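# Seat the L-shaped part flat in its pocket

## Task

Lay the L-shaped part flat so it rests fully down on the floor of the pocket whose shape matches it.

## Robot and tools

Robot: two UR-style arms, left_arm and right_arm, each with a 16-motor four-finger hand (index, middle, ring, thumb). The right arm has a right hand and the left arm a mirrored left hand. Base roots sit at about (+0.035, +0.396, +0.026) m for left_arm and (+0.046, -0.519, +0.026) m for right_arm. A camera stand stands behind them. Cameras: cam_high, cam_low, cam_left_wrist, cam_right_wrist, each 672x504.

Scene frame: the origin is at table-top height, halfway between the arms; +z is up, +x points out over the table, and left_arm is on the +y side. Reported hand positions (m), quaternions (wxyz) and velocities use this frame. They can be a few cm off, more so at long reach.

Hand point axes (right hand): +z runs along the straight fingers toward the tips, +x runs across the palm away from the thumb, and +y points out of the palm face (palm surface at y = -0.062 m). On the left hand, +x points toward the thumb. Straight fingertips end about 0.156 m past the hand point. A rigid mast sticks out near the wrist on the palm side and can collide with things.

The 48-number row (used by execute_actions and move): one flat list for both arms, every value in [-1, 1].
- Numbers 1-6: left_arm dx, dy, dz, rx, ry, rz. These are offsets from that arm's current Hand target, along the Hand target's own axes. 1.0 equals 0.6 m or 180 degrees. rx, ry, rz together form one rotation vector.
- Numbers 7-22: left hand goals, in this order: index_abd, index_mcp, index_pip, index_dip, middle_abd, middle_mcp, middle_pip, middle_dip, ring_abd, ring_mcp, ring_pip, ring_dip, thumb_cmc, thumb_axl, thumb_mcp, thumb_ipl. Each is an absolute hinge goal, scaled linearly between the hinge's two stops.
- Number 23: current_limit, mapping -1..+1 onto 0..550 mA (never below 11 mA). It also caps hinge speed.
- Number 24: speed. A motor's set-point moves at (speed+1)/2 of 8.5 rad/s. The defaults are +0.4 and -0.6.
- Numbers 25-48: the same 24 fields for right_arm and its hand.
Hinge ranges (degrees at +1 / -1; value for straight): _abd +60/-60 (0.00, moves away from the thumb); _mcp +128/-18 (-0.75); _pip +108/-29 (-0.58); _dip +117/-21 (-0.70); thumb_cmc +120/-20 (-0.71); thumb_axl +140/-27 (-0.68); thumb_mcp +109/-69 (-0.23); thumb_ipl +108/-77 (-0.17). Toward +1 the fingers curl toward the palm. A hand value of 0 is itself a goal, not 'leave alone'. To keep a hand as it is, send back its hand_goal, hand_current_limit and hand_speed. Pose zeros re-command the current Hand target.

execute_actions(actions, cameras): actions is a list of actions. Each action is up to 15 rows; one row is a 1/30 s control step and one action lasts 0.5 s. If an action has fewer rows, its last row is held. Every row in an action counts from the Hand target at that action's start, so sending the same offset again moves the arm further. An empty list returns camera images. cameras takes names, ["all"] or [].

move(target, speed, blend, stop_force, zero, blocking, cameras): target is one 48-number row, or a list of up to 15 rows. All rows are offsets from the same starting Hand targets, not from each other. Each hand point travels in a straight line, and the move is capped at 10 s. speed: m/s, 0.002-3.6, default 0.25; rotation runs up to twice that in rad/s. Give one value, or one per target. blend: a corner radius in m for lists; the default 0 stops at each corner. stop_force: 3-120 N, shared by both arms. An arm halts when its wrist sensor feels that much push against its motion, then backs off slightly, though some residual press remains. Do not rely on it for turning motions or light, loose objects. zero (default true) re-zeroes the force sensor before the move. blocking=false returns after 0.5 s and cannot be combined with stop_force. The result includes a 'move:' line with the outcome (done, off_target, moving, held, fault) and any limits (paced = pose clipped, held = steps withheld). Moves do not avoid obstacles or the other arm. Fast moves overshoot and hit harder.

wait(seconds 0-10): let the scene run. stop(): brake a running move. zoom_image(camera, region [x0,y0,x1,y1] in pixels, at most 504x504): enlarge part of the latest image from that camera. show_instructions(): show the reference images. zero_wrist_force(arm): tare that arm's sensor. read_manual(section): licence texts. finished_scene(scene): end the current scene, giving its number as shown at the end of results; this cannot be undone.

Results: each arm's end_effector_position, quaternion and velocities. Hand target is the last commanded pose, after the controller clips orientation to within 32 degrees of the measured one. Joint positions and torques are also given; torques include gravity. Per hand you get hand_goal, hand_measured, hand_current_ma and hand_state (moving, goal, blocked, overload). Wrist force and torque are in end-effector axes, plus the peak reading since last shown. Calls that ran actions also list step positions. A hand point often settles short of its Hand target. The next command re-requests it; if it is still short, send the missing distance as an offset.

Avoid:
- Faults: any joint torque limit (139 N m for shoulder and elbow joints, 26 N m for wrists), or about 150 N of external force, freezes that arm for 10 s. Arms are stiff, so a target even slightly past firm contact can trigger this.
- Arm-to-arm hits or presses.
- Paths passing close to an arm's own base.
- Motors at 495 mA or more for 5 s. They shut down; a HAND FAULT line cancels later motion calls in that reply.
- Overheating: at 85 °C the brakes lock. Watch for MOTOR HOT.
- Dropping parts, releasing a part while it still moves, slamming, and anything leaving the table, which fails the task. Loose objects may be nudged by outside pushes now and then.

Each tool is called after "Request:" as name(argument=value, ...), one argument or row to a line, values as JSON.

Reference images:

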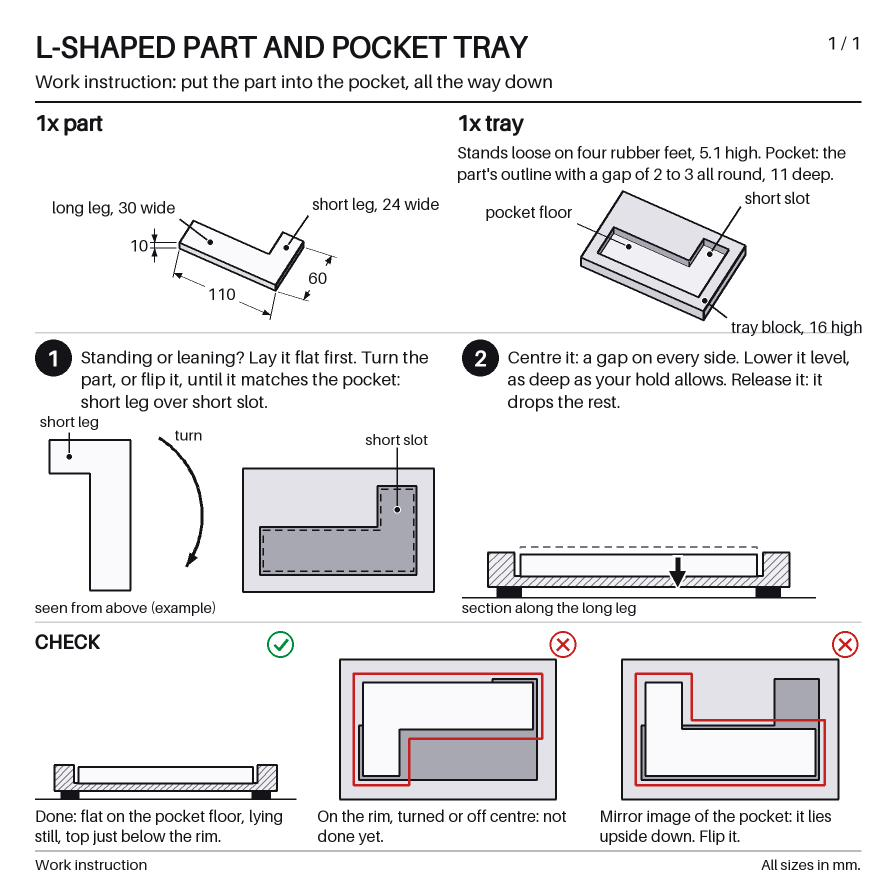

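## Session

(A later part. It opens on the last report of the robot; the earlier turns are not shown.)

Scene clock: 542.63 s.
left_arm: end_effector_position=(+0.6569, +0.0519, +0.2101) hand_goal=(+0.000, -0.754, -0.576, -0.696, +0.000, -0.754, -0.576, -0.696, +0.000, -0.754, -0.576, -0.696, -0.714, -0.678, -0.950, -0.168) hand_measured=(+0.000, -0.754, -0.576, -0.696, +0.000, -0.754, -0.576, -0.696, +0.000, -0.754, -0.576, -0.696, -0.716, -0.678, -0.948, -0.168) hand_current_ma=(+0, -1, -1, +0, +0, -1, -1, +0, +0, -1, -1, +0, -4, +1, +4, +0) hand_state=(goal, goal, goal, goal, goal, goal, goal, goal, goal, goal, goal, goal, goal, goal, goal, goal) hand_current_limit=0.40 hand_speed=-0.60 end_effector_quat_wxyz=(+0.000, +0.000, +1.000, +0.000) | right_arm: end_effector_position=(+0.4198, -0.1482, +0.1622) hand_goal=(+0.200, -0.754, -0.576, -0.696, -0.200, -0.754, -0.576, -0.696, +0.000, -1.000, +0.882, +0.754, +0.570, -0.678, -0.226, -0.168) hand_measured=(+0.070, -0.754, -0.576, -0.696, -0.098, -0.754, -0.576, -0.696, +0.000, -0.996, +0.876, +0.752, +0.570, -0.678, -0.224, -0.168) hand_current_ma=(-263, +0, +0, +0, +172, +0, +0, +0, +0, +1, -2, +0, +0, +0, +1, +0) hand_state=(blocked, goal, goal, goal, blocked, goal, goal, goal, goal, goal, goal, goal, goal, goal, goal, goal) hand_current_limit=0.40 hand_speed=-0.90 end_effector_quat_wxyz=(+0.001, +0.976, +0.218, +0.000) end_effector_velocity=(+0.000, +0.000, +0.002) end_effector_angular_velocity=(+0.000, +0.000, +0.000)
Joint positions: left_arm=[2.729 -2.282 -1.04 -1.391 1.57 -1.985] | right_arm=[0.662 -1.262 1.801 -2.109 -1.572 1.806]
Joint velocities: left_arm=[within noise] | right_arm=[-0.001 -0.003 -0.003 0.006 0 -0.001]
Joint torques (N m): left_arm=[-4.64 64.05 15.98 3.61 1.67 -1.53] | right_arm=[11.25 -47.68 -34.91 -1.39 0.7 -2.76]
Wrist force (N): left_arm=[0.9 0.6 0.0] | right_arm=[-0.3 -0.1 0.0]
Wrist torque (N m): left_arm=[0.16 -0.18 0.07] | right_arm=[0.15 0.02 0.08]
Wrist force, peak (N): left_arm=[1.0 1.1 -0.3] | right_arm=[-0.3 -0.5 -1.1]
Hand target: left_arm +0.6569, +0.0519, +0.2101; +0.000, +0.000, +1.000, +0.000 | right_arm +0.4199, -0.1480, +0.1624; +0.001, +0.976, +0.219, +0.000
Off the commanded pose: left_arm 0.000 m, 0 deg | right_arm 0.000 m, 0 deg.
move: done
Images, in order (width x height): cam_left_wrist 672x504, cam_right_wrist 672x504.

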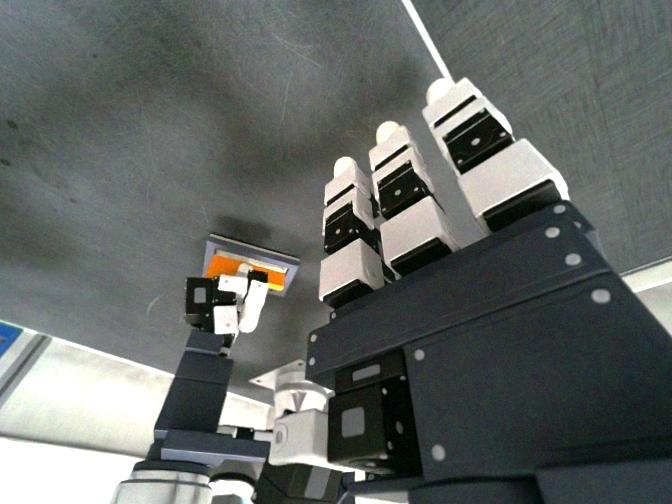

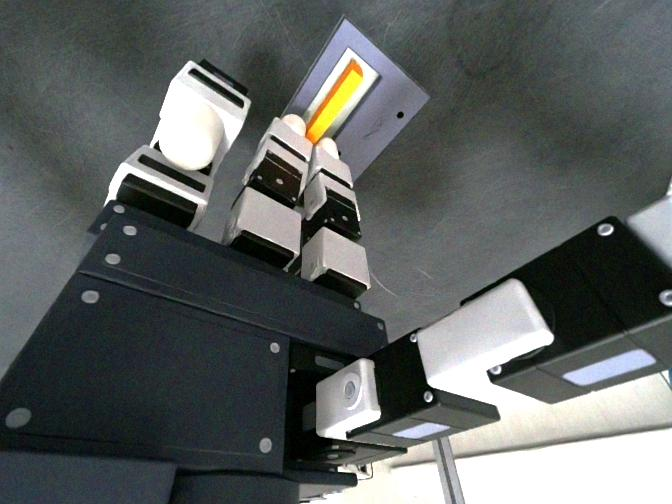

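Request:
move(
  target=[
    [0,0,0,0,0,0,0,-0.754,-0.576,-0.696,0,-0.754,-0.576,-0.696,0,-0.754,-0.576,-0.696,-0.714,-0.678,-0.95,-0.168,0.4,-0.6,0.0003,0.0017,0,0,0,0.0056,0.2,-0.754,-0.576,-0.696,-0.2,-0.754,-0.576,-0.696,0,-1,0.883,0.754,0.571,-0.678,-0.226,-0.168,0.4,-0.9],
    [0,0,0,0,0,0,0,-0.754,-0.576,-0.696,0,-0.754,-0.576,-0.696,0,-0.754,-0.576,-0.696,-0.714,-0.678,-0.95,-0.168,0.4,-0.6,0.0003,0.0017,0.0207,0,0,0.0056,0.2,-0.754,-0.576,-0.696,-0.2,-0.754,-0.576,-0.696,0,-1,0.883,0.754,0.571,-0.678,-0.226,-0.168,0.4,-0.9],
  ],
  speed=0.03,
  stop_force=4,
  cameras=[],
)

Request:
move(
  target=[
    [0,0,0,0,0,0,0,-0.754,-0.576,-0.696,0,-0.754,-0.576,-0.696,0,-0.754,-0.576,-0.696,-0.714,-0.678,-0.95,-0.168,0.4,-0.6,0,0,0.012,0,0,0,0.2,-0.754,-0.576,-0.696,-0.2,-0.754,-0.576,-0.696,0,-1,0.883,0.754,0.571,-0.678,-0.226,-0.168,0.4,-0.9],
  ],
  speed=0.01,
  stop_force=3,
  cameras=["cam_left_wrist", "cam_right_wrist"],
)

Request:
zoom_image(
  camera="cam_left_wrist",
  region=[180, 210, 310, 320],
)

Request:
zoom_image(
  camera="cam_right_wrist",
  region=[230, 0, 430, 180],
)

Scene clock: 586.60 s.
left_arm: end_effector_position=(+0.6569, +0.0519, +0.2101) hand_goal=(+0.000, -0.754, -0.576, -0.696, +0.000, -0.754, -0.576, -0.696, +0.000, -0.754, -0.576, -0.696, -0.714, -0.678, -0.950, -0.168) hand_measured=(+0.000, -0.754, -0.576, -0.696, +0.000, -0.754, -0.576, -0.696, +0.000, -0.754, -0.576, -0.696, -0.716, -0.678, -0.948, -0.168) hand_current_ma=(+0, -1, -1, +0, +0, -1, -1, +0, +0, -1, -1, +0, -4, +1, +4, +0) hand_state=(goal, goal, goal, goal, goal, goal, goal, goal, goal, goal, goal, goal, goal, goal, goal, goal) hand_current_limit=0.40 hand_speed=-0.60 end_effector_quat_wxyz=(+0.000, +0.000, +1.000, +0.000) | right_arm: end_effector_position=(+0.4205, -0.1489, +0.1500) hand_goal=(+0.200, -0.754, -0.576, -0.696, -0.200, -0.754, -0.576, -0.696, +0.000, -1.000, +0.882, +0.754, +0.570, -0.678, -0.226, -0.168) hand_measured=(+0.070, -0.754, -0.576, -0.696, -0.098, -0.754, -0.576, -0.696, +0.000, -0.996, +0.876, +0.752, +0.570, -0.678, -0.224, -0.168) hand_current_ma=(-263, +0, +0, +0, +172, +0, +0, +0, +0, +1, -2, +0, +0, +0, +1, +0) hand_state=(blocked, goal, goal, goal, blocked, goal, goal, goal, goal, goal, goal, goal, goal, goal, goal, goal) hand_current_limit=0.40 hand_speed=-0.90 end_effector_quat_wxyz=(+0.001, +0.978, +0.210, +0.000)
Joint positions: left_arm=[2.729 -2.282 -1.04 -1.391 1.57 -1.985] | right_arm=[0.659 -1.244 1.813 -2.14 -1.572 1.821]
Joint torques (N m): left_arm=[-4.57 63.75 16.12 3.47 1.7 -1.51] | right_arm=[3.97 -49.69 -34.38 -1.1 -0.54 -3.08]
Wrist force (N): left_arm=[0.7 0.7 -0.1] | right_arm=[-0.3 -0.2 0.0]
Wrist torque (N m): left_arm=[0.19 -0.16 0.06] | right_arm=[0.13 0.01 0.12]
Wrist force, peak (N): left_arm=[1.2 0.9 -0.2] | right_arm=[-0.1 -0.1 -0.8]
Hand target: left_arm +0.6569, +0.0519, +0.2101; +0.000, +0.000, +1.000, +0.000 | right_arm +0.4205, -0.1489, +0.1500; +0.001, +0.978, +0.210, +0.000
Off the commanded pose: left_arm 0.000 m, 0 deg | right_arm 0.000 m, 0 deg.
move: done
No camera images: "cameras" was empty.

Scene clock: 588.10 s.
left_arm: end_effector_position=(+0.6569, +0.0519, +0.2101) hand_goal=(+0.000, -0.754, -0.576, -0.696, +0.000, -0.754, -0.576, -0.696, +0.000, -0.754, -0.576, -0.696, -0.714, -0.678, -0.950, -0.168) hand_measured=(+0.000, -0.754, -0.576, -0.696, +0.000, -0.754, -0.576, -0.696, +0.000, -0.754, -0.576, -0.696, -0.716, -0.678, -0.948, -0.168) hand_current_ma=(+0, -1, -1, +0, +0, -1, -1, +0, +0, -1, -1, +0, -4, +1, +4, +0) hand_state=(goal, goal, goal, goal, goal, goal, goal, goal, goal, goal, goal, goal, goal, goal, goal, goal) hand_current_limit=0.40 hand_speed=-0.60 end_effector_quat_wxyz=(+0.000, +0.000, +1.000, +0.000) | right_arm: end_effector_position=(+0.4205, -0.1489, +0.1460) hand_goal=(+0.200, -0.754, -0.576, -0.696, -0.200, -0.754, -0.576, -0.696, +0.000, -1.000, +0.882, +0.754, +0.570, -0.678, -0.226, -0.168) hand_measured=(+0.070, -0.754, -0.576, -0.696, -0.100, -0.754, -0.576, -0.696, +0.000, -0.996, +0.876, +0.752, +0.570, -0.678, -0.224, -0.168) hand_current_ma=(-263, +0, +0, +0, +168, +0, +0, +0, +0, +1, -2, +0, +0, +0, +1, +0) hand_state=(blocked, goal, goal, goal, blocked, goal, goal, goal, goal, goal, goal, goal, goal, goal, goal, goal) hand_current_limit=0.40 hand_speed=-0.90 end_effector_quat_wxyz=(+0.001, +0.978, +0.210, +0.000)
Joint positions: left_arm=[2.729 -2.282 -1.04 -1.391 1.57 -1.985] | right_arm=[0.659 -1.239 1.818 -2.15 -1.572 1.82]
Joint torques (N m): left_arm=[-4.54 63.76 16.11 3.51 1.65 -1.5] | right_arm=[7.1 -50.14 -34.07 -3.05 -0.35 -2.79]
Wrist force (N): left_arm=[0.8 0.6 -0.3] | right_arm=[-0.1 -0.2 -0.2]
Wrist torque (N m): left_arm=[0.17 -0.18 0.07] | right_arm=[0.14 -0.01 0.13]
Wrist force, peak (N): left_arm=[1.1 0.7 0.0] | right_arm=[-1.0 -0.3 -4.5]
Hand target: left_arm +0.6569, +0.0519, +0.2101; +0.000, +0.000, +1.000, +0.000 | right_arm +0.4205, -0.1489, +0.1460; +0.001, +0.978, +0.210, +0.000 (not the last commanded pose)
Off the commanded pose: left_arm 0.000 m, 0 deg | right_arm 0.003 m, 0 deg.
move: contact (right_arm)
Images, in order (width x height): cam_left_wrist 672x504, cam_right_wrist 672x504.

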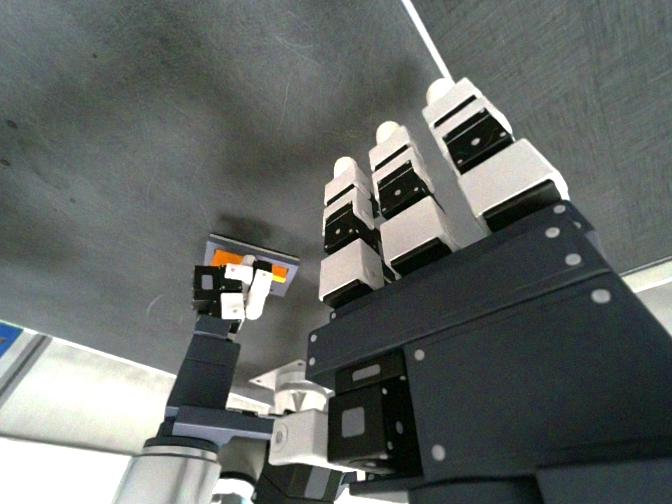

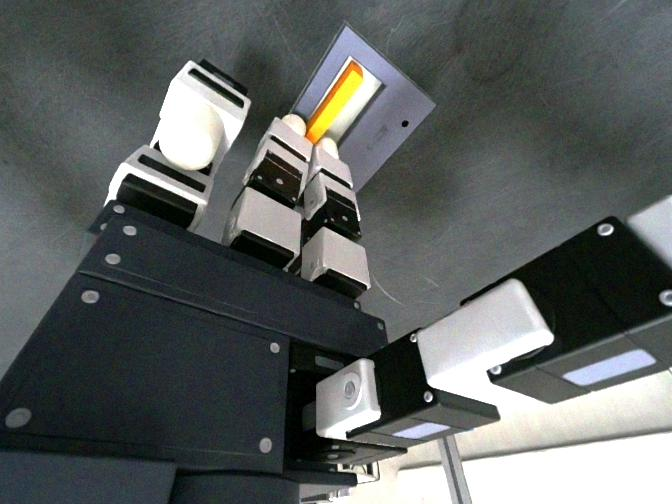

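Scaled by 3.877 from the camera's 672x504 image, which has a finer 960x720 frame.

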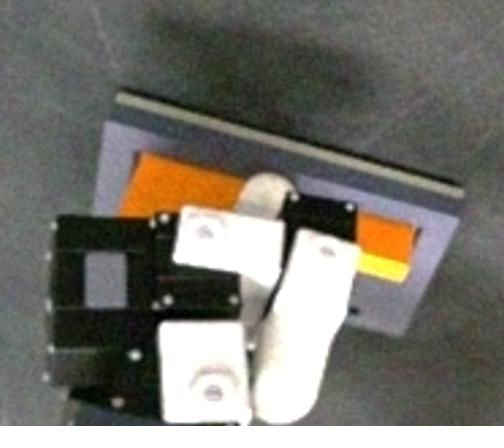

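Scaled by 2.520 from the camera's 672x504 image, which has a finer 960x720 frame.

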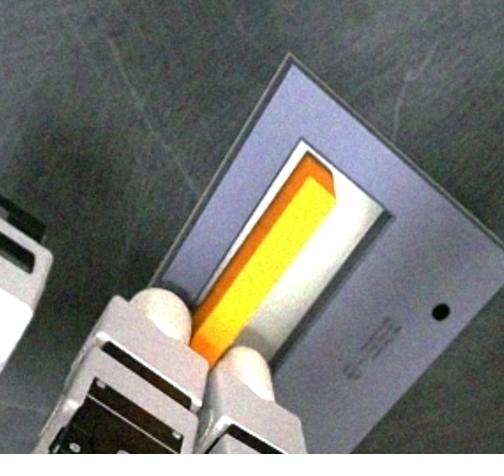

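Request:
move(
  target=[
    [0,0,0,0,0,0,0,-0.754,-0.576,-0.696,0,-0.754,-0.576,-0.696,0,-0.754,-0.576,-0.696,-0.714,-0.678,-0.95,-0.168,0.4,-0.6,0,0,0,0,0,0,-0.1,-0.754,-0.576,-0.696,0.1,-0.754,-0.576,-0.696,0,-1,0.883,0.754,0.571,-0.678,-0.226,-0.168,0.4,-0.92],
    [0,0,0,0,0,0,0,-0.754,-0.576,-0.696,0,-0.754,-0.576,-0.696,0,-0.754,-0.576,-0.696,-0.714,-0.678,-0.95,-0.168,0.4,-0.6,0,0,-0.0467,0,0,0,-0.1,-0.754,-0.576,-0.696,0.1,-0.754,-0.576,-0.696,0,-1,0.883,0.754,0.571,-0.678,-0.226,-0.168,0.4,-0.92],
    [0,0,0,0,0,0,0,-0.754,-0.576,-0.696,0,-0.754,-0.576,-0.696,0,-0.754,-0.576,-0.696,-0.714,-0.678,-0.95,-0.168,0.4,-0.6,0,-0.055,-0.0467,0,0,0,-0.1,-0.754,-0.576,-0.696,0.1,-0.754,-0.576,-0.696,0,-1,0.883,0.754,0.571,-0.678,-0.226,-0.168,0.4,-0.92],
  ],
  speed=0.08,
  blend=[0, 0.005, 0],
  cameras=["cam_left_wrist", "cam_right_wrist"],
)

Request:
zoom_image(
  camera="cam_left_wrist",
  region=[180, 210, 310, 320],
)

Request:
zoom_image(
  camera="cam_right_wrist",
  region=[230, 0, 430, 200],
)

Scene clock: 632.57 s.
left_arm: end_effector_position=(+0.6569, +0.0519, +0.2101) hand_goal=(+0.000, -0.754, -0.576, -0.696, +0.000, -0.754, -0.576, -0.696, +0.000, -0.754, -0.576, -0.696, -0.714, -0.678, -0.950, -0.168) hand_measured=(+0.000, -0.754, -0.576, -0.696, +0.000, -0.754, -0.576, -0.696, +0.000, -0.754, -0.576, -0.696, -0.716, -0.678, -0.948, -0.168) hand_current_ma=(+0, -1, -1, +0, +0, -1, -1, +0, +0, -1, -1, +0, -4, +1, +4, +0) hand_state=(goal, goal, goal, goal, goal, goal, goal, goal, goal, goal, goal, goal, goal, goal, goal, goal) hand_current_limit=0.40 hand_speed=-0.60 end_effector_quat_wxyz=(+0.000, +0.000, +1.000, +0.000) | right_arm: end_effector_position=(+0.4069, -0.1187, +0.1739) hand_goal=(-0.100, -0.754, -0.576, -0.696, +0.100, -0.754, -0.576, -0.696, +0.000, -1.000, +0.882, +0.754, +0.570, -0.678, -0.226, -0.168) hand_measured=(-0.096, -0.754, -0.576, -0.696, +0.096, -0.754, -0.576, -0.696, +0.000, -0.996, +0.876, +0.752, +0.570, -0.678, -0.224, -0.168) hand_current_ma=(+1, +0, +0, +0, -1, +0, +0, +0, +0, +1, -2, +0, +0, +0, +1, +0) hand_state=(goal, goal, goal, goal, goal, goal, goal, goal, goal, goal, goal, goal, goal, goal, goal, goal) hand_current_limit=0.40 hand_speed=-0.92 end_effector_quat_wxyz=(+0.001, +0.978, +0.210, +0.000)
Joint positions: left_arm=[2.729 -2.282 -1.04 -1.391 1.57 -1.985] | right_arm=[0.715 -1.239 1.736 -2.066 -1.572 1.876]
Joint torques (N m): left_arm=[-4.42 64 15.57 3.38 1.44 -1.4] | right_arm=[-8.25 -49.92 -11.35 -3.79 0.23 -3.08]
Wrist force (N): left_arm=[1.0 0.8 -0.1] | right_arm=[-0.1 -0.3 -0.1]
Wrist torque (N m): left_arm=[0.20 -0.19 0.07] | right_arm=[0.13 -0.03 0.20]
Wrist force, peak (N): left_arm=[1.1 0.9 -0.4] | right_arm=[0.0 -1.3 -0.5]
Hand target: left_arm +0.6569, +0.0519, +0.2101; +0.000, +0.000, +1.000, +0.000 | right_arm +0.4069, -0.1188, +0.1740; +0.001, +0.978, +0.210, +0.000
Off the commanded pose: left_arm 0.000 m, 0 deg | right_arm 0.000 m, 0 deg.
move: done
Images, in order (width x height): cam_left_wrist 672x504, cam_right_wrist 672x504.

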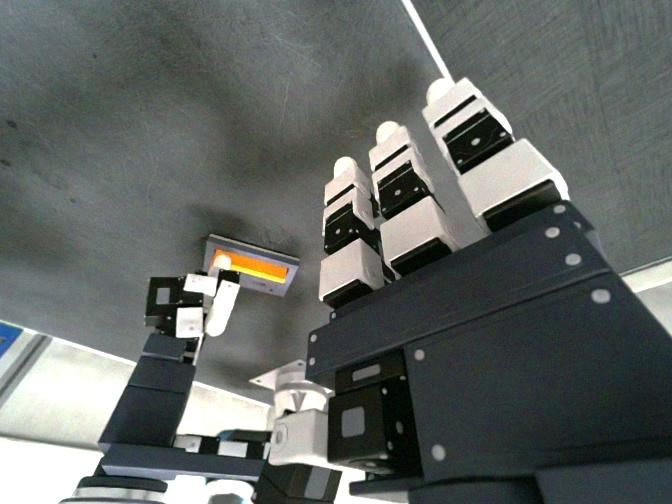

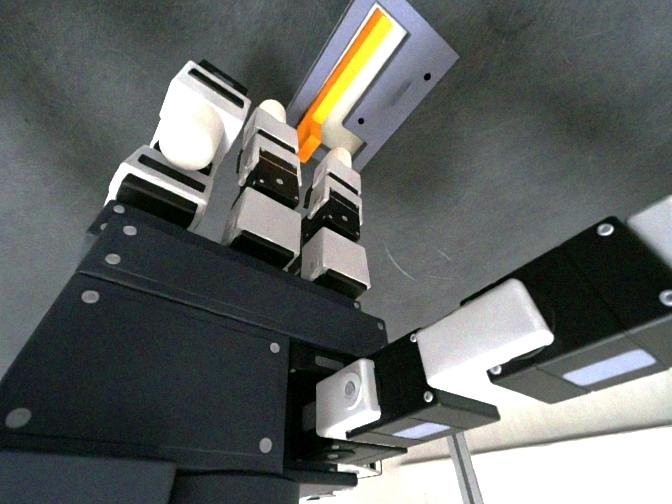

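Scaled by 3.877 from the camera's 672x504 image, which has a finer 960x720 frame.

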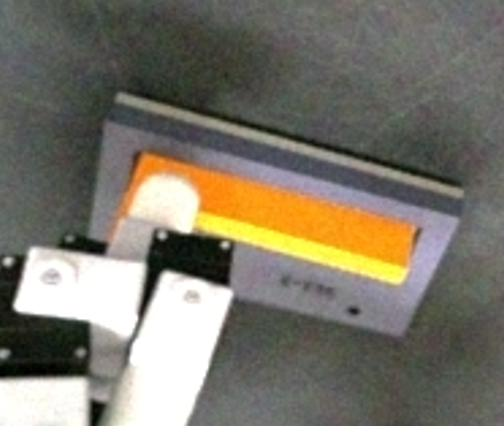

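Scaled by 2.520 from the camera's 672x504 image, which has a finer 960x720 frame.

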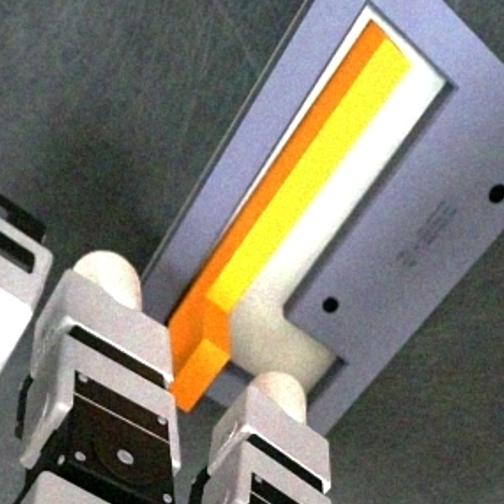

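Request:
move(
  target=[
    [0,0,0,0,0,0,0,-0.754,-0.576,-0.696,0,-0.754,-0.576,-0.696,0,-0.754,-0.576,-0.696,-0.714,-0.678,-0.95,-0.168,0.4,-0.6,0,-0.01,0,0,0,0,-0.1,-0.754,-0.576,-0.696,0.1,-0.754,-0.576,-0.696,0,-1,0.883,0.754,0.571,-0.678,-0.226,-0.168,0.4,-0.92],
    [0,0,0,0,0,0,0,-0.754,-0.576,-0.696,0,-0.754,-0.576,-0.696,0,-0.754,-0.576,-0.696,-0.714,-0.678,-0.95,-0.168,0.4,-0.6,0,-0.01,0,0,0,0,0.18,-0.754,-0.576,-0.696,-0.18,-0.754,-0.576,-0.696,0,-1,0.883,0.754,0.571,-0.678,-0.226,-0.168,0.4,-0.92],
  ],
  speed=0.05,
  cameras=["cam_left_wrist", "cam_right_wrist"],
)

Request:
zoom_image(
  camera="cam_left_wrist",
  region=[180, 210, 310, 320],
)

Request:
zoom_image(
  camera="cam_right_wrist",
  region=[230, 0, 430, 200],
)

Scene clock: 666.80 s.
left_arm: end_effector_position=(+0.6569, +0.0519, +0.2101) hand_goal=(+0.000, -0.754, -0.576, -0.696, +0.000, -0.754, -0.576, -0.696, +0.000, -0.754, -0.576, -0.696, -0.714, -0.678, -0.950, -0.168) hand_measured=(+0.000, -0.754, -0.576, -0.696, +0.000, -0.754, -0.576, -0.696, +0.000, -0.754, -0.576, -0.696, -0.716, -0.678, -0.948, -0.168) hand_current_ma=(+0, -1, -1, +0, +0, -1, -1, +0, +0, -1, -1, +0, -4, +1, +4, +0) hand_state=(goal, goal, goal, goal, goal, goal, goal, goal, goal, goal, goal, goal, goal, goal, goal, goal) hand_current_limit=0.40 hand_speed=-0.60 end_effector_quat_wxyz=(+0.000, +0.000, +1.000, +0.000) | right_arm: end_effector_position=(+0.4045, -0.1133, +0.1740) hand_goal=(+0.180, -0.754, -0.576, -0.696, -0.180, -0.754, -0.576, -0.696, +0.000, -1.000, +0.882, +0.754, +0.570, -0.678, -0.226, -0.168) hand_measured=(+0.078, -0.754, -0.576, -0.696, -0.092, -0.754, -0.576, -0.696, +0.000, -0.996, +0.876, +0.752, +0.570, -0.678, -0.224, -0.168) hand_current_ma=(-175, +0, +0, +0, +139, +0, +0, +0, +0, +1, -2, +0, +0, +0, +1, +0) hand_state=(blocked, goal, goal, goal, blocked, goal, goal, goal, goal, goal, goal, goal, goal, goal, goal, goal) hand_current_limit=0.40 hand_speed=-0.92 end_effector_quat_wxyz=(+0.001, +0.978, +0.210, +0.000)
Joint positions: left_arm=[2.729 -2.282 -1.04 -1.391 1.57 -1.985] | right_arm=[0.724 -1.233 1.727 -2.064 -1.572 1.886]
Joint torques (N m): left_arm=[-4.23 64.19 15.68 3.52 1.22 -1.29] | right_arm=[-8.13 -50.14 -11.98 -3.75 -0.21 -2.97]
Wrist force (N): left_arm=[1.0 0.8 0.2] | right_arm=[-0.3 -0.2 -0.1]
Wrist torque (N m): left_arm=[0.18 -0.19 0.08] | right_arm=[0.13 0.00 0.05]
Wrist force, peak (N): left_arm=[0.9 1.1 -0.2] | right_arm=[-0.4 -0.5 -0.4]
Hand target: left_arm +0.6569, +0.0519, +0.2101; +0.000, +0.000, +1.000, +0.000 | right_arm +0.4045, -0.1133, +0.1740; +0.001, +0.978, +0.210, +0.000
Off the commanded pose: left_arm 0.000 m, 0 deg | right_arm 0.000 m, 0 deg.
move: done
Images, in order (width x height): cam_left_wrist 672x504, cam_right_wrist 672x504.

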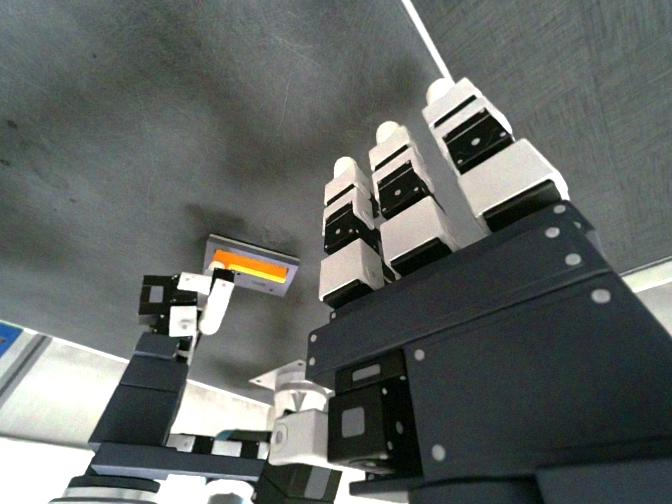

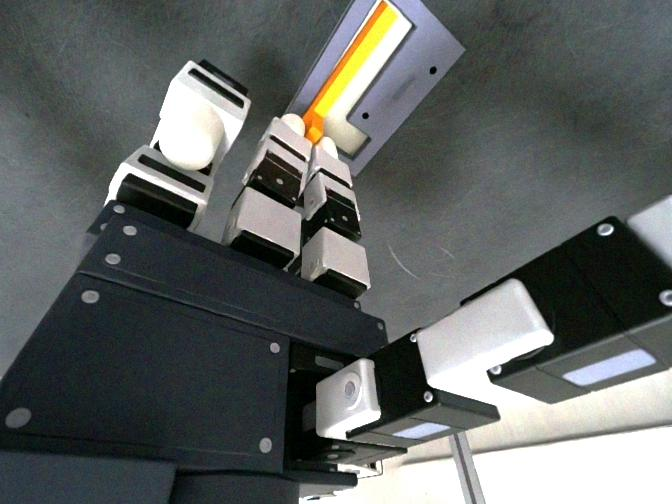

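Scaled by 3.877 from the camera's 672x504 image, which has a finer 960x720 frame.

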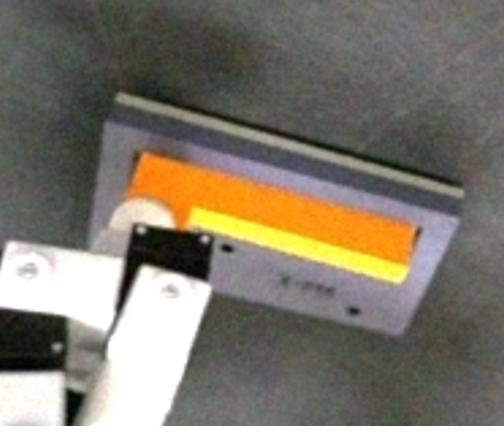

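Scaled by 2.520 from the camera's 672x504 image, which has a finer 960x720 frame.

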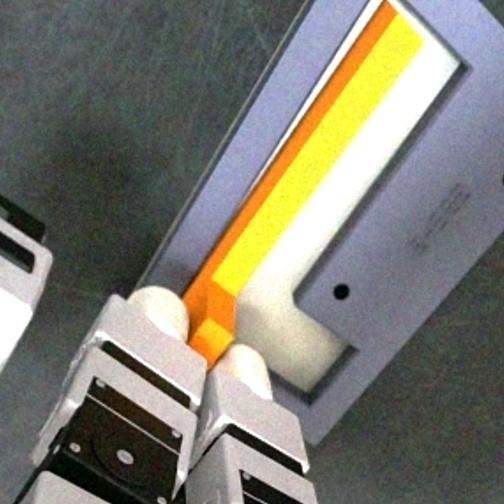

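Request:
move(
  target=[
    [0,0,0,0,0,0,0,-0.754,-0.576,-0.696,0,-0.754,-0.576,-0.696,0,-0.754,-0.576,-0.696,-0.714,-0.678,-0.95,-0.168,0.4,-0.6,-0.0467,0,0.0008,0,0.0556,0,0.18,-0.754,-0.576,-0.696,-0.18,-0.754,-0.576,-0.696,0,-1,0.883,0.754,0.571,-0.678,-0.226,-0.168,0.4,-0.92],
    [0,0,0,0,0,0,0,-0.754,-0.576,-0.696,0,-0.754,-0.576,-0.696,0,-0.754,-0.576,-0.696,-0.714,-0.678,-0.95,-0.168,0.4,-0.6,-0.0917,0,0.0113,0,0.1111,0,0.18,-0.754,-0.576,-0.696,-0.18,-0.754,-0.576,-0.696,0,-1,0.883,0.754,0.571,-0.678,-0.226,-0.168,0.4,-0.92],
    [0,0,0,0,0,0,0,-0.754,-0.576,-0.696,0,-0.754,-0.576,-0.696,0,-0.754,-0.576,-0.696,-0.714,-0.678,-0.95,-0.168,0.4,-0.6,-0.1337,0,0.0298,0,0.1667,0,0.18,-0.754,-0.576,-0.696,-0.18,-0.754,-0.576,-0.696,0,-1,0.883,0.754,0.571,-0.678,-0.226,-0.168,0.4,-0.92],
    [0,0,0,0,0,0,0,-0.754,-0.576,-0.696,0,-0.754,-0.576,-0.696,0,-0.754,-0.576,-0.696,-0.714,-0.678,-0.95,-0.168,0.4,-0.6,-0.1712,0,0.0557,0,0.2222,0,0.18,-0.754,-0.576,-0.696,-0.18,-0.754,-0.576,-0.696,0,-1,0.883,0.754,0.571,-0.678,-0.226,-0.168,0.4,-0.92],
  ],
  speed=0.12,
  blend=0.004,
  cameras=["cam_left_wrist", "cam_right_wrist"],
)

Request:
zoom_image(
  camera="cam_left_wrist",
  region=[180, 210, 310, 320],
)

Request:
zoom_image(
  camera="cam_right_wrist",
  region=[230, 0, 430, 200],
)

Scene clock: 725.77 s.
left_arm: end_effector_position=(+0.6569, +0.0519, +0.2101) hand_goal=(+0.000, -0.754, -0.576, -0.696, +0.000, -0.754, -0.576, -0.696, +0.000, -0.754, -0.576, -0.696, -0.714, -0.678, -0.950, -0.168) hand_measured=(+0.000, -0.754, -0.576, -0.696, +0.000, -0.754, -0.576, -0.696, +0.000, -0.754, -0.576, -0.696, -0.716, -0.678, -0.948, -0.168) hand_current_ma=(+0, -1, -1, +0, +0, -1, -1, +0, +0, -1, -1, +0, -4, +1, +4, +0) hand_state=(goal, goal, goal, goal, goal, goal, goal, goal, goal, goal, goal, goal, goal, goal, goal, goal) hand_current_limit=0.40 hand_speed=-0.60 end_effector_quat_wxyz=(+0.000, +0.000, +1.000, +0.000) | right_arm: end_effector_position=(+0.3107, -0.1555, +0.1404) hand_goal=(+0.180, -0.754, -0.576, -0.696, -0.180, -0.754, -0.576, -0.696, +0.000, -1.000, +0.882, +0.754, +0.570, -0.678, -0.226, -0.168) hand_measured=(+0.078, -0.754, -0.576, -0.696, -0.092, -0.754, -0.576, -0.696, +0.000, -0.996, +0.876, +0.752, +0.566, -0.678, -0.224, -0.168) hand_current_ma=(-175, +0, +0, +0, +138, +0, +0, +0, +0, +1, -2, +0, -1, +0, +1, +0) hand_state=(blocked, goal, goal, goal, blocked, goal, goal, goal, goal, goal, goal, goal, goal, goal, goal, goal) hand_current_limit=0.40 hand_speed=-0.92 end_effector_quat_wxyz=(-0.071, +0.919, +0.197, +0.334)
Joint positions: left_arm=[2.729 -2.282 -1.04 -1.391 1.57 -1.985] | right_arm=[0.942 -1.358 2.364 -3.202 -1.904 1.994]
Joint torques (N m): left_arm=[-4.49 63.6 15.28 3.2 1.14 -1.25] | right_arm=[-9.76 -37.34 -26.93 -4.72 0.69 -2.85]
Wrist force (N): left_arm=[0.9 0.7 -0.1] | right_arm=[-1.0 -0.2 -1.5]
Wrist torque (N m): left_arm=[0.17 -0.18 0.07] | right_arm=[0.20 0.10 0.31]
Wrist force, peak (N): left_arm=[1.1 0.9 -0.1] | right_arm=[-1.1 -0.2 -2.1]
Hand target: left_arm +0.6569, +0.0519, +0.2101; +0.000, +0.000, +1.000, +0.000 | right_arm +0.3108, -0.1555, +0.1406; -0.071, +0.919, +0.197, +0.334
Off the commanded pose: left_arm 0.000 m, 0 deg | right_arm 0.000 m, 0 deg.
move: done
Images, in order (width x height): cam_left_wrist 672x504, cam_right_wrist 672x504.

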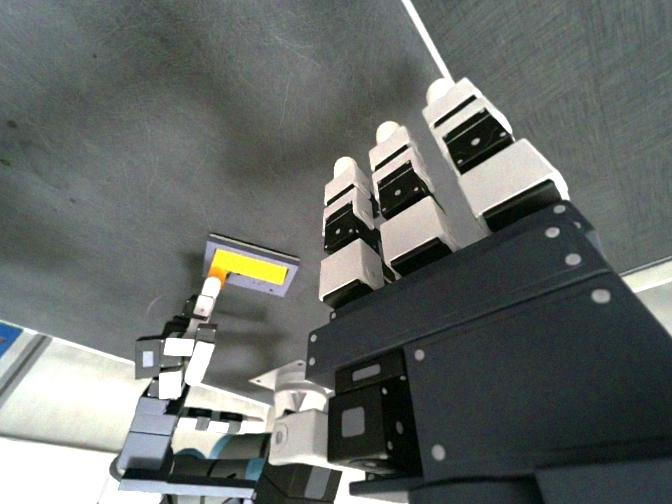

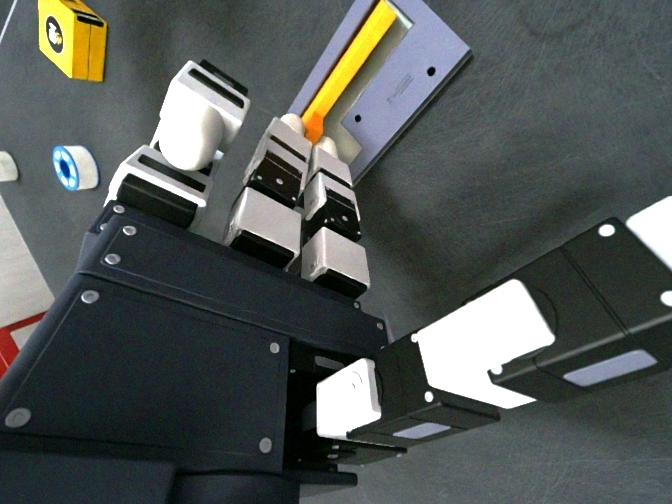

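Scaled by 3.877 from the camera's 672x504 image, which has a finer 960x720 frame.

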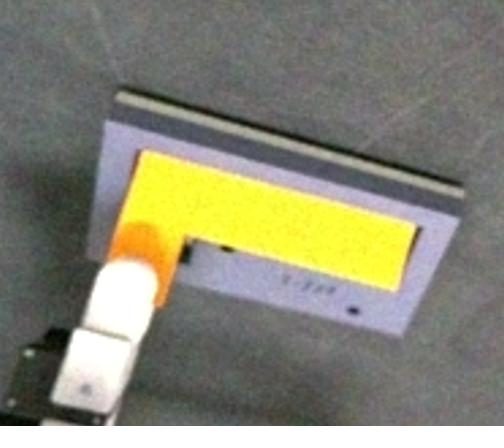

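Scaled by 2.520 from the camera's 672x504 image, which has a finer 960x720 frame.

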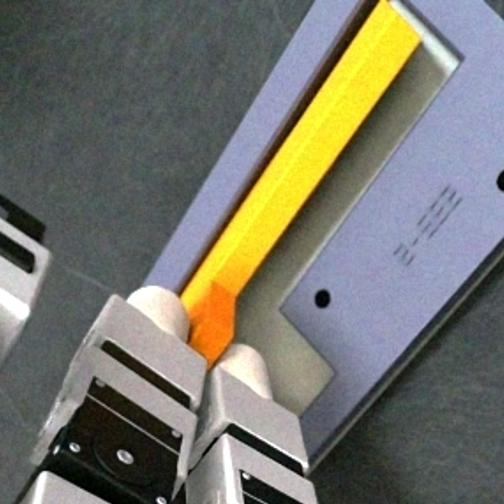

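Request:
move(
  target=[
    [0,0,0,0,0,0,0,-0.754,-0.576,-0.696,0,-0.754,-0.576,-0.696,0,-0.754,-0.576,-0.696,-0.714,-0.678,-0.95,-0.168,0.4,-0.6,-0.0543,0,0.0063,0,0.0667,0,0.18,-0.754,-0.576,-0.696,-0.18,-0.754,-0.576,-0.696,0,-1,0.883,0.754,0.571,-0.678,-0.226,-0.168,0.4,-0.92],
    [0,0,0,0,0,0,0,-0.754,-0.576,-0.696,0,-0.754,-0.576,-0.696,0,-0.754,-0.576,-0.696,-0.714,-0.678,-0.95,-0.168,0.4,-0.6,-0.0543,0,0.0063,0,0.0667,0,0.075,-0.754,-0.576,-0.696,0.0,-0.754,-0.576,-0.696,0,-1,0.883,0.754,0.571,-0.678,-0.226,-0.168,0.4,-0.92],
  ],
  speed=0.1,
  cameras=["cam_left_wrist", "cam_right_wrist"],
)

Request:
zoom_image(
  camera="cam_left_wrist",
  region=[180, 210, 310, 320],
)

Request:
zoom_image(
  camera="cam_right_wrist",
  region=[230, 0, 430, 200],
)

Scene clock: 768.47 s.
left_arm: end_effector_position=(+0.6569, +0.0519, +0.2101) hand_goal=(+0.000, -0.754, -0.576, -0.696, +0.000, -0.754, -0.576, -0.696, +0.000, -0.754, -0.576, -0.696, -0.714, -0.678, -0.950, -0.168) hand_measured=(+0.000, -0.754, -0.576, -0.696, +0.000, -0.754, -0.576, -0.696, +0.000, -0.754, -0.576, -0.696, -0.716, -0.678, -0.948, -0.168) hand_current_ma=(+0, -1, -1, +0, +0, -1, -1, +0, +0, -1, -1, +0, -4, +1, +4, +0) hand_state=(goal, goal, goal, goal, goal, goal, goal, goal, goal, goal, goal, goal, goal, goal, goal, goal) hand_current_limit=0.40 hand_speed=-0.60 end_effector_quat_wxyz=(+0.000, +0.000, +1.000, +0.000) | right_arm: end_effector_position=(+0.2903, -0.1648, +0.1167) hand_goal=(+0.074, -0.754, -0.576, -0.696, +0.000, -0.754, -0.576, -0.696, +0.000, -1.000, +0.882, +0.754, +0.570, -0.678, -0.226, -0.168) hand_measured=(+0.070, -0.754, -0.576, -0.696, -0.010, -0.754, -0.576, -0.696, +0.000, -0.996, +0.876, +0.752, +0.564, -0.678, -0.224, -0.168) hand_current_ma=(-1, +0, +0, +0, -3, +0, +0, +0, +0, +1, -2, +0, -2, +0, +1, +0) hand_state=(goal, goal, goal, goal, goal, goal, goal, goal, goal, goal, goal, goal, goal, goal, goal, goal) hand_current_limit=0.40 hand_speed=-0.92 end_effector_quat_wxyz=(-0.092, +0.879, +0.189, +0.429)
Joint positions: left_arm=[2.729 -2.282 -1.04 -1.391 1.57 -1.985] | right_arm=[1.031 -1.175 2.462 -3.663 -2.048 1.986]
Joint torques (N m): left_arm=[-3.96 63.69 15.32 3.29 0.97 -1.07] | right_arm=[-9.11 -40.18 -22.7 -4.27 0.42 2.6]
Wrist force (N): left_arm=[0.8 0.7 -0.1] | right_arm=[-0.8 0.0 -2.0]
Wrist torque (N m): left_arm=[0.18 -0.17 0.07] | right_arm=[0.22 0.14 0.53]
Wrist force, peak (N): left_arm=[1.0 0.9 0.0] | right_arm=[-0.5 -0.3 -3.4]
Hand target: left_arm +0.6569, +0.0519, +0.2101; +0.000, +0.000, +1.000, +0.000 | right_arm +0.2903, -0.1648, +0.1167; -0.092, +0.879, +0.189, +0.429
Off the commanded pose: left_arm 0.000 m, 0 deg | right_arm 0.000 m, 0 deg.
move: done
Images, in order (width x height): cam_left_wrist 672x504, cam_right_wrist 672x504.

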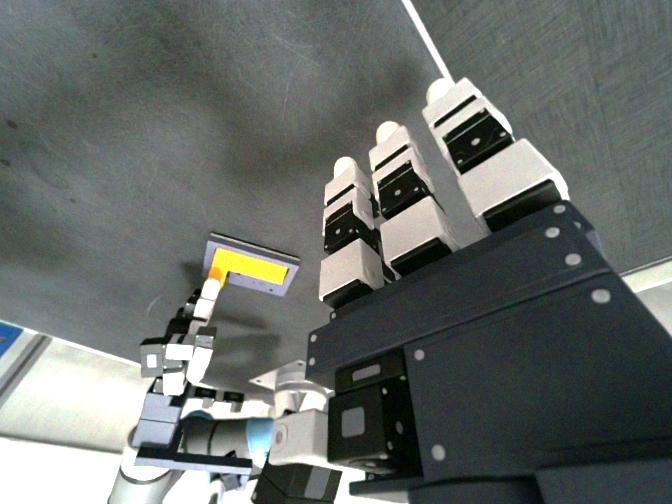

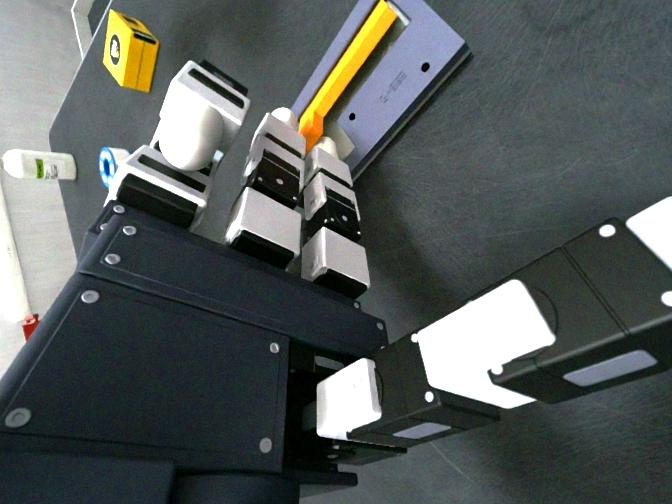

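Scaled by 3.877 from the camera's 672x504 image, which has a finer 960x720 frame.

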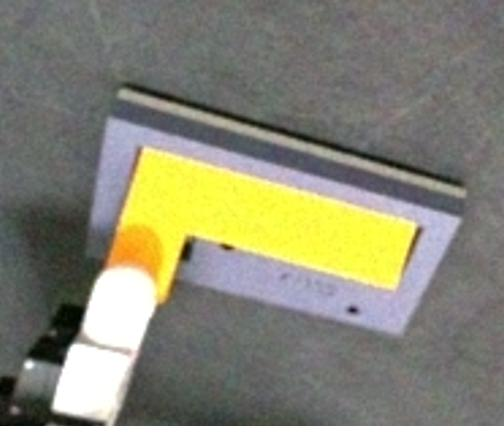

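Scaled by 2.520 from the camera's 672x504 image, which has a finer 960x720 frame.

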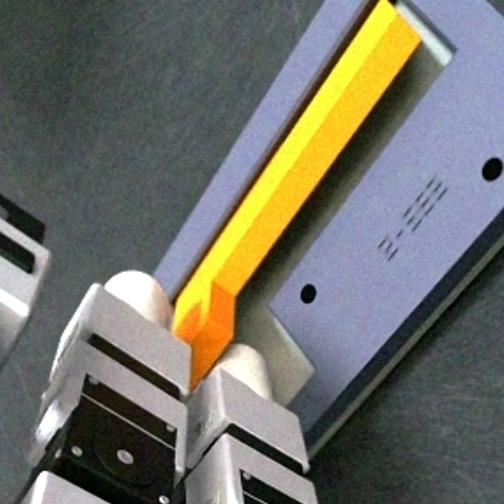

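Request:
move(
  target=[
    [0,0,0,0,0,0,0,-0.754,-0.576,-0.696,0,-0.754,-0.576,-0.696,0,-0.754,-0.576,-0.696,-0.714,-0.678,-0.95,-0.168,0.4,-0.6,0,-0.06,0,0,0,0,0.074,-0.754,-0.576,-0.696,0.0,-0.754,-0.576,-0.696,0,-1,0.883,0.754,0.571,-0.678,-0.226,-0.168,0.4,-0.92],
  ],
  speed=0.06,
  cameras=["cam_left_wrist", "cam_right_wrist"],
)

Request:
zoom_image(
  camera="cam_left_wrist",
  region=[180, 210, 310, 320],
)

Request:
zoom_image(
  camera="cam_right_wrist",
  region=[230, 0, 430, 200],
)

Scene clock: 783.17 s.
left_arm: end_effector_position=(+0.6569, +0.0519, +0.2101) hand_goal=(+0.000, -0.754, -0.576, -0.696, +0.000, -0.754, -0.576, -0.696, +0.000, -0.754, -0.576, -0.696, -0.714, -0.678, -0.950, -0.168) hand_measured=(+0.000, -0.754, -0.576, -0.696, +0.000, -0.754, -0.576, -0.696, +0.000, -0.754, -0.576, -0.696, -0.716, -0.678, -0.948, -0.168) hand_current_ma=(+0, -1, -1, +0, +0, -1, -1, +0, +0, -1, -1, +0, -4, +1, +4, +0) hand_state=(goal, goal, goal, goal, goal, goal, goal, goal, goal, goal, goal, goal, goal, goal, goal, goal) hand_current_limit=0.40 hand_speed=-0.60 end_effector_quat_wxyz=(+0.000, +0.000, +1.000, +0.000) | right_arm: end_effector_position=(+0.2755, -0.1318, +0.1166) hand_goal=(+0.074, -0.754, -0.576, -0.696, +0.000, -0.754, -0.576, -0.696, +0.000, -1.000, +0.882, +0.754, +0.570, -0.678, -0.226, -0.168) hand_measured=(+0.070, -0.754, -0.576, -0.696, -0.010, -0.754, -0.576, -0.696, +0.000, -0.996, +0.876, +0.752, +0.564, -0.678, -0.224, -0.168) hand_current_ma=(-1, +0, +0, +0, -3, +0, +0, +0, +0, +1, -2, +0, -2, +0, +1, +0) hand_state=(goal, goal, goal, goal, goal, goal, goal, goal, goal, goal, goal, goal, goal, goal, goal, goal) hand_current_limit=0.40 hand_speed=-0.92 end_effector_quat_wxyz=(-0.092, +0.879, +0.189, +0.429) end_effector_velocity=(+0.000, -0.002, +0.000) end_effector_angular_velocity=(-0.002, +0.000, +0.003)
Joint positions: left_arm=[2.729 -2.282 -1.04 -1.391 1.57 -1.985] | right_arm=[1.111 -1.149 2.381 -3.577 -2.105 2.05]
Joint velocities: left_arm=[within noise] | right_arm=[-0.003 -0.001 0.005 -0.005 0.004 -0.006]
Joint torques (N m): left_arm=[-4.14 64.06 15.97 3.28 0.96 -1.04] | right_arm=[-8.17 -43.27 -1.17 -4.22 0.71 -3.16]
Wrist force (N): left_arm=[0.8 0.7 0.0] | right_arm=[-0.9 -0.3 -1.8]
Wrist torque (N m): left_arm=[0.18 -0.17 0.07] | right_arm=[0.14 0.14 0.44]
Wrist force, peak (N): left_arm=[1.0 1.0 -0.2] | right_arm=[-1.1 -0.1 -2.1]
Hand target: left_arm +0.6569, +0.0519, +0.2101; +0.000, +0.000, +1.000, +0.000 | right_arm +0.2755, -0.1319, +0.1167; -0.092, +0.879, +0.189, +0.429
Off the commanded pose: left_arm 0.000 m, 0 deg | right_arm 0.000 m, 0 deg.
move: done
Images, in order (width x height): cam_left_wrist 672x504, cam_right_wrist 672x504.

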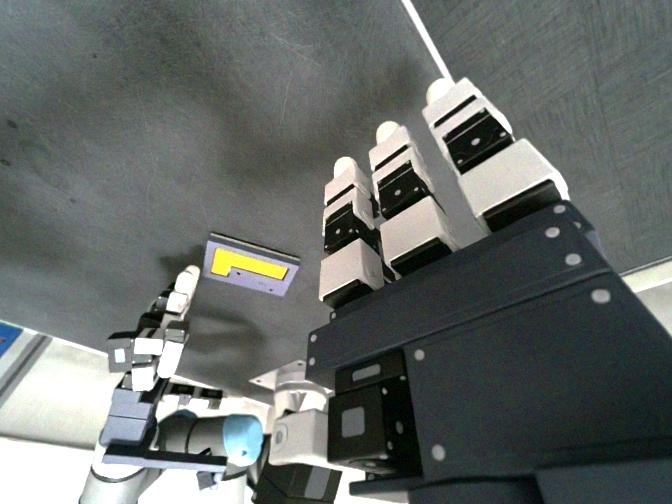

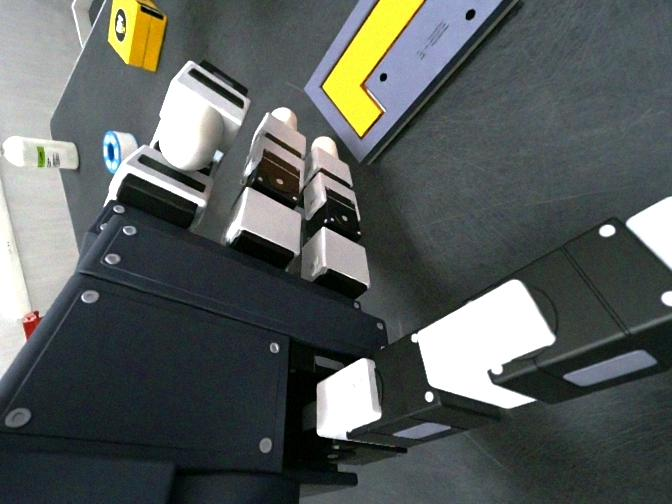

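Scaled by 3.877 from the camera's 672x504 image, which has a finer 960x720 frame.

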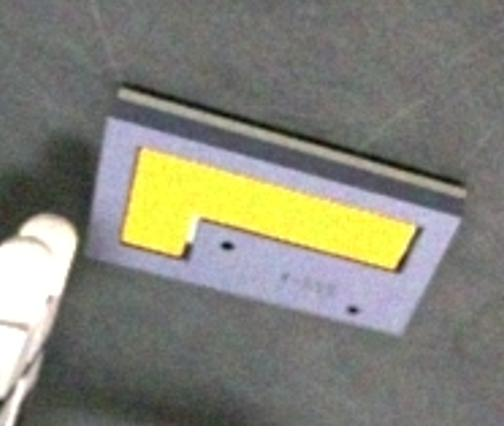

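Scaled by 2.520 from the camera's 672x504 image, which has a finer 960x720 frame.

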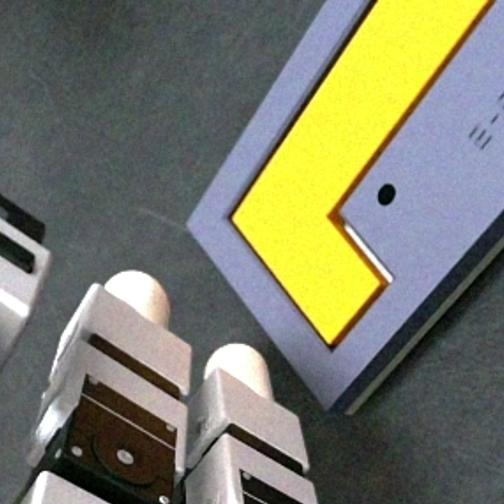

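Request:
zoom_image(
  camera="cam_right_wrist",
  region=[300, 0, 460, 160],
)

Request:
zoom_image(
  camera="cam_left_wrist",
  region=[200, 230, 305, 300],
)

Scaled by 3.150 from the camera's 672x504 image, which has a finer 960x720 frame.

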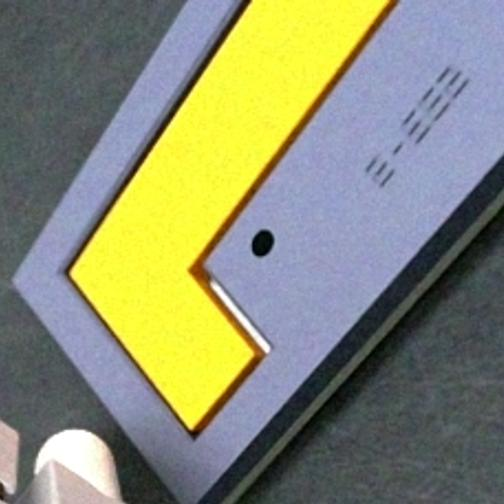

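Scaled by 4.800 from the camera's 672x504 image, which has a finer 960x720 frame.

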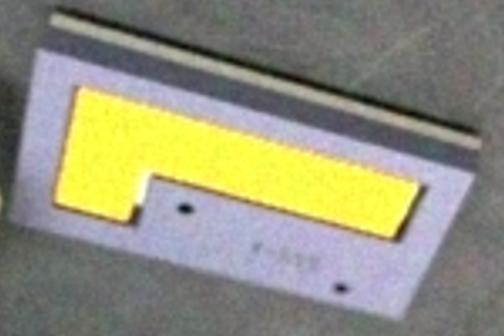

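Request:
finished_scene(
  scene=2,
)

The scene is finished: the task was done.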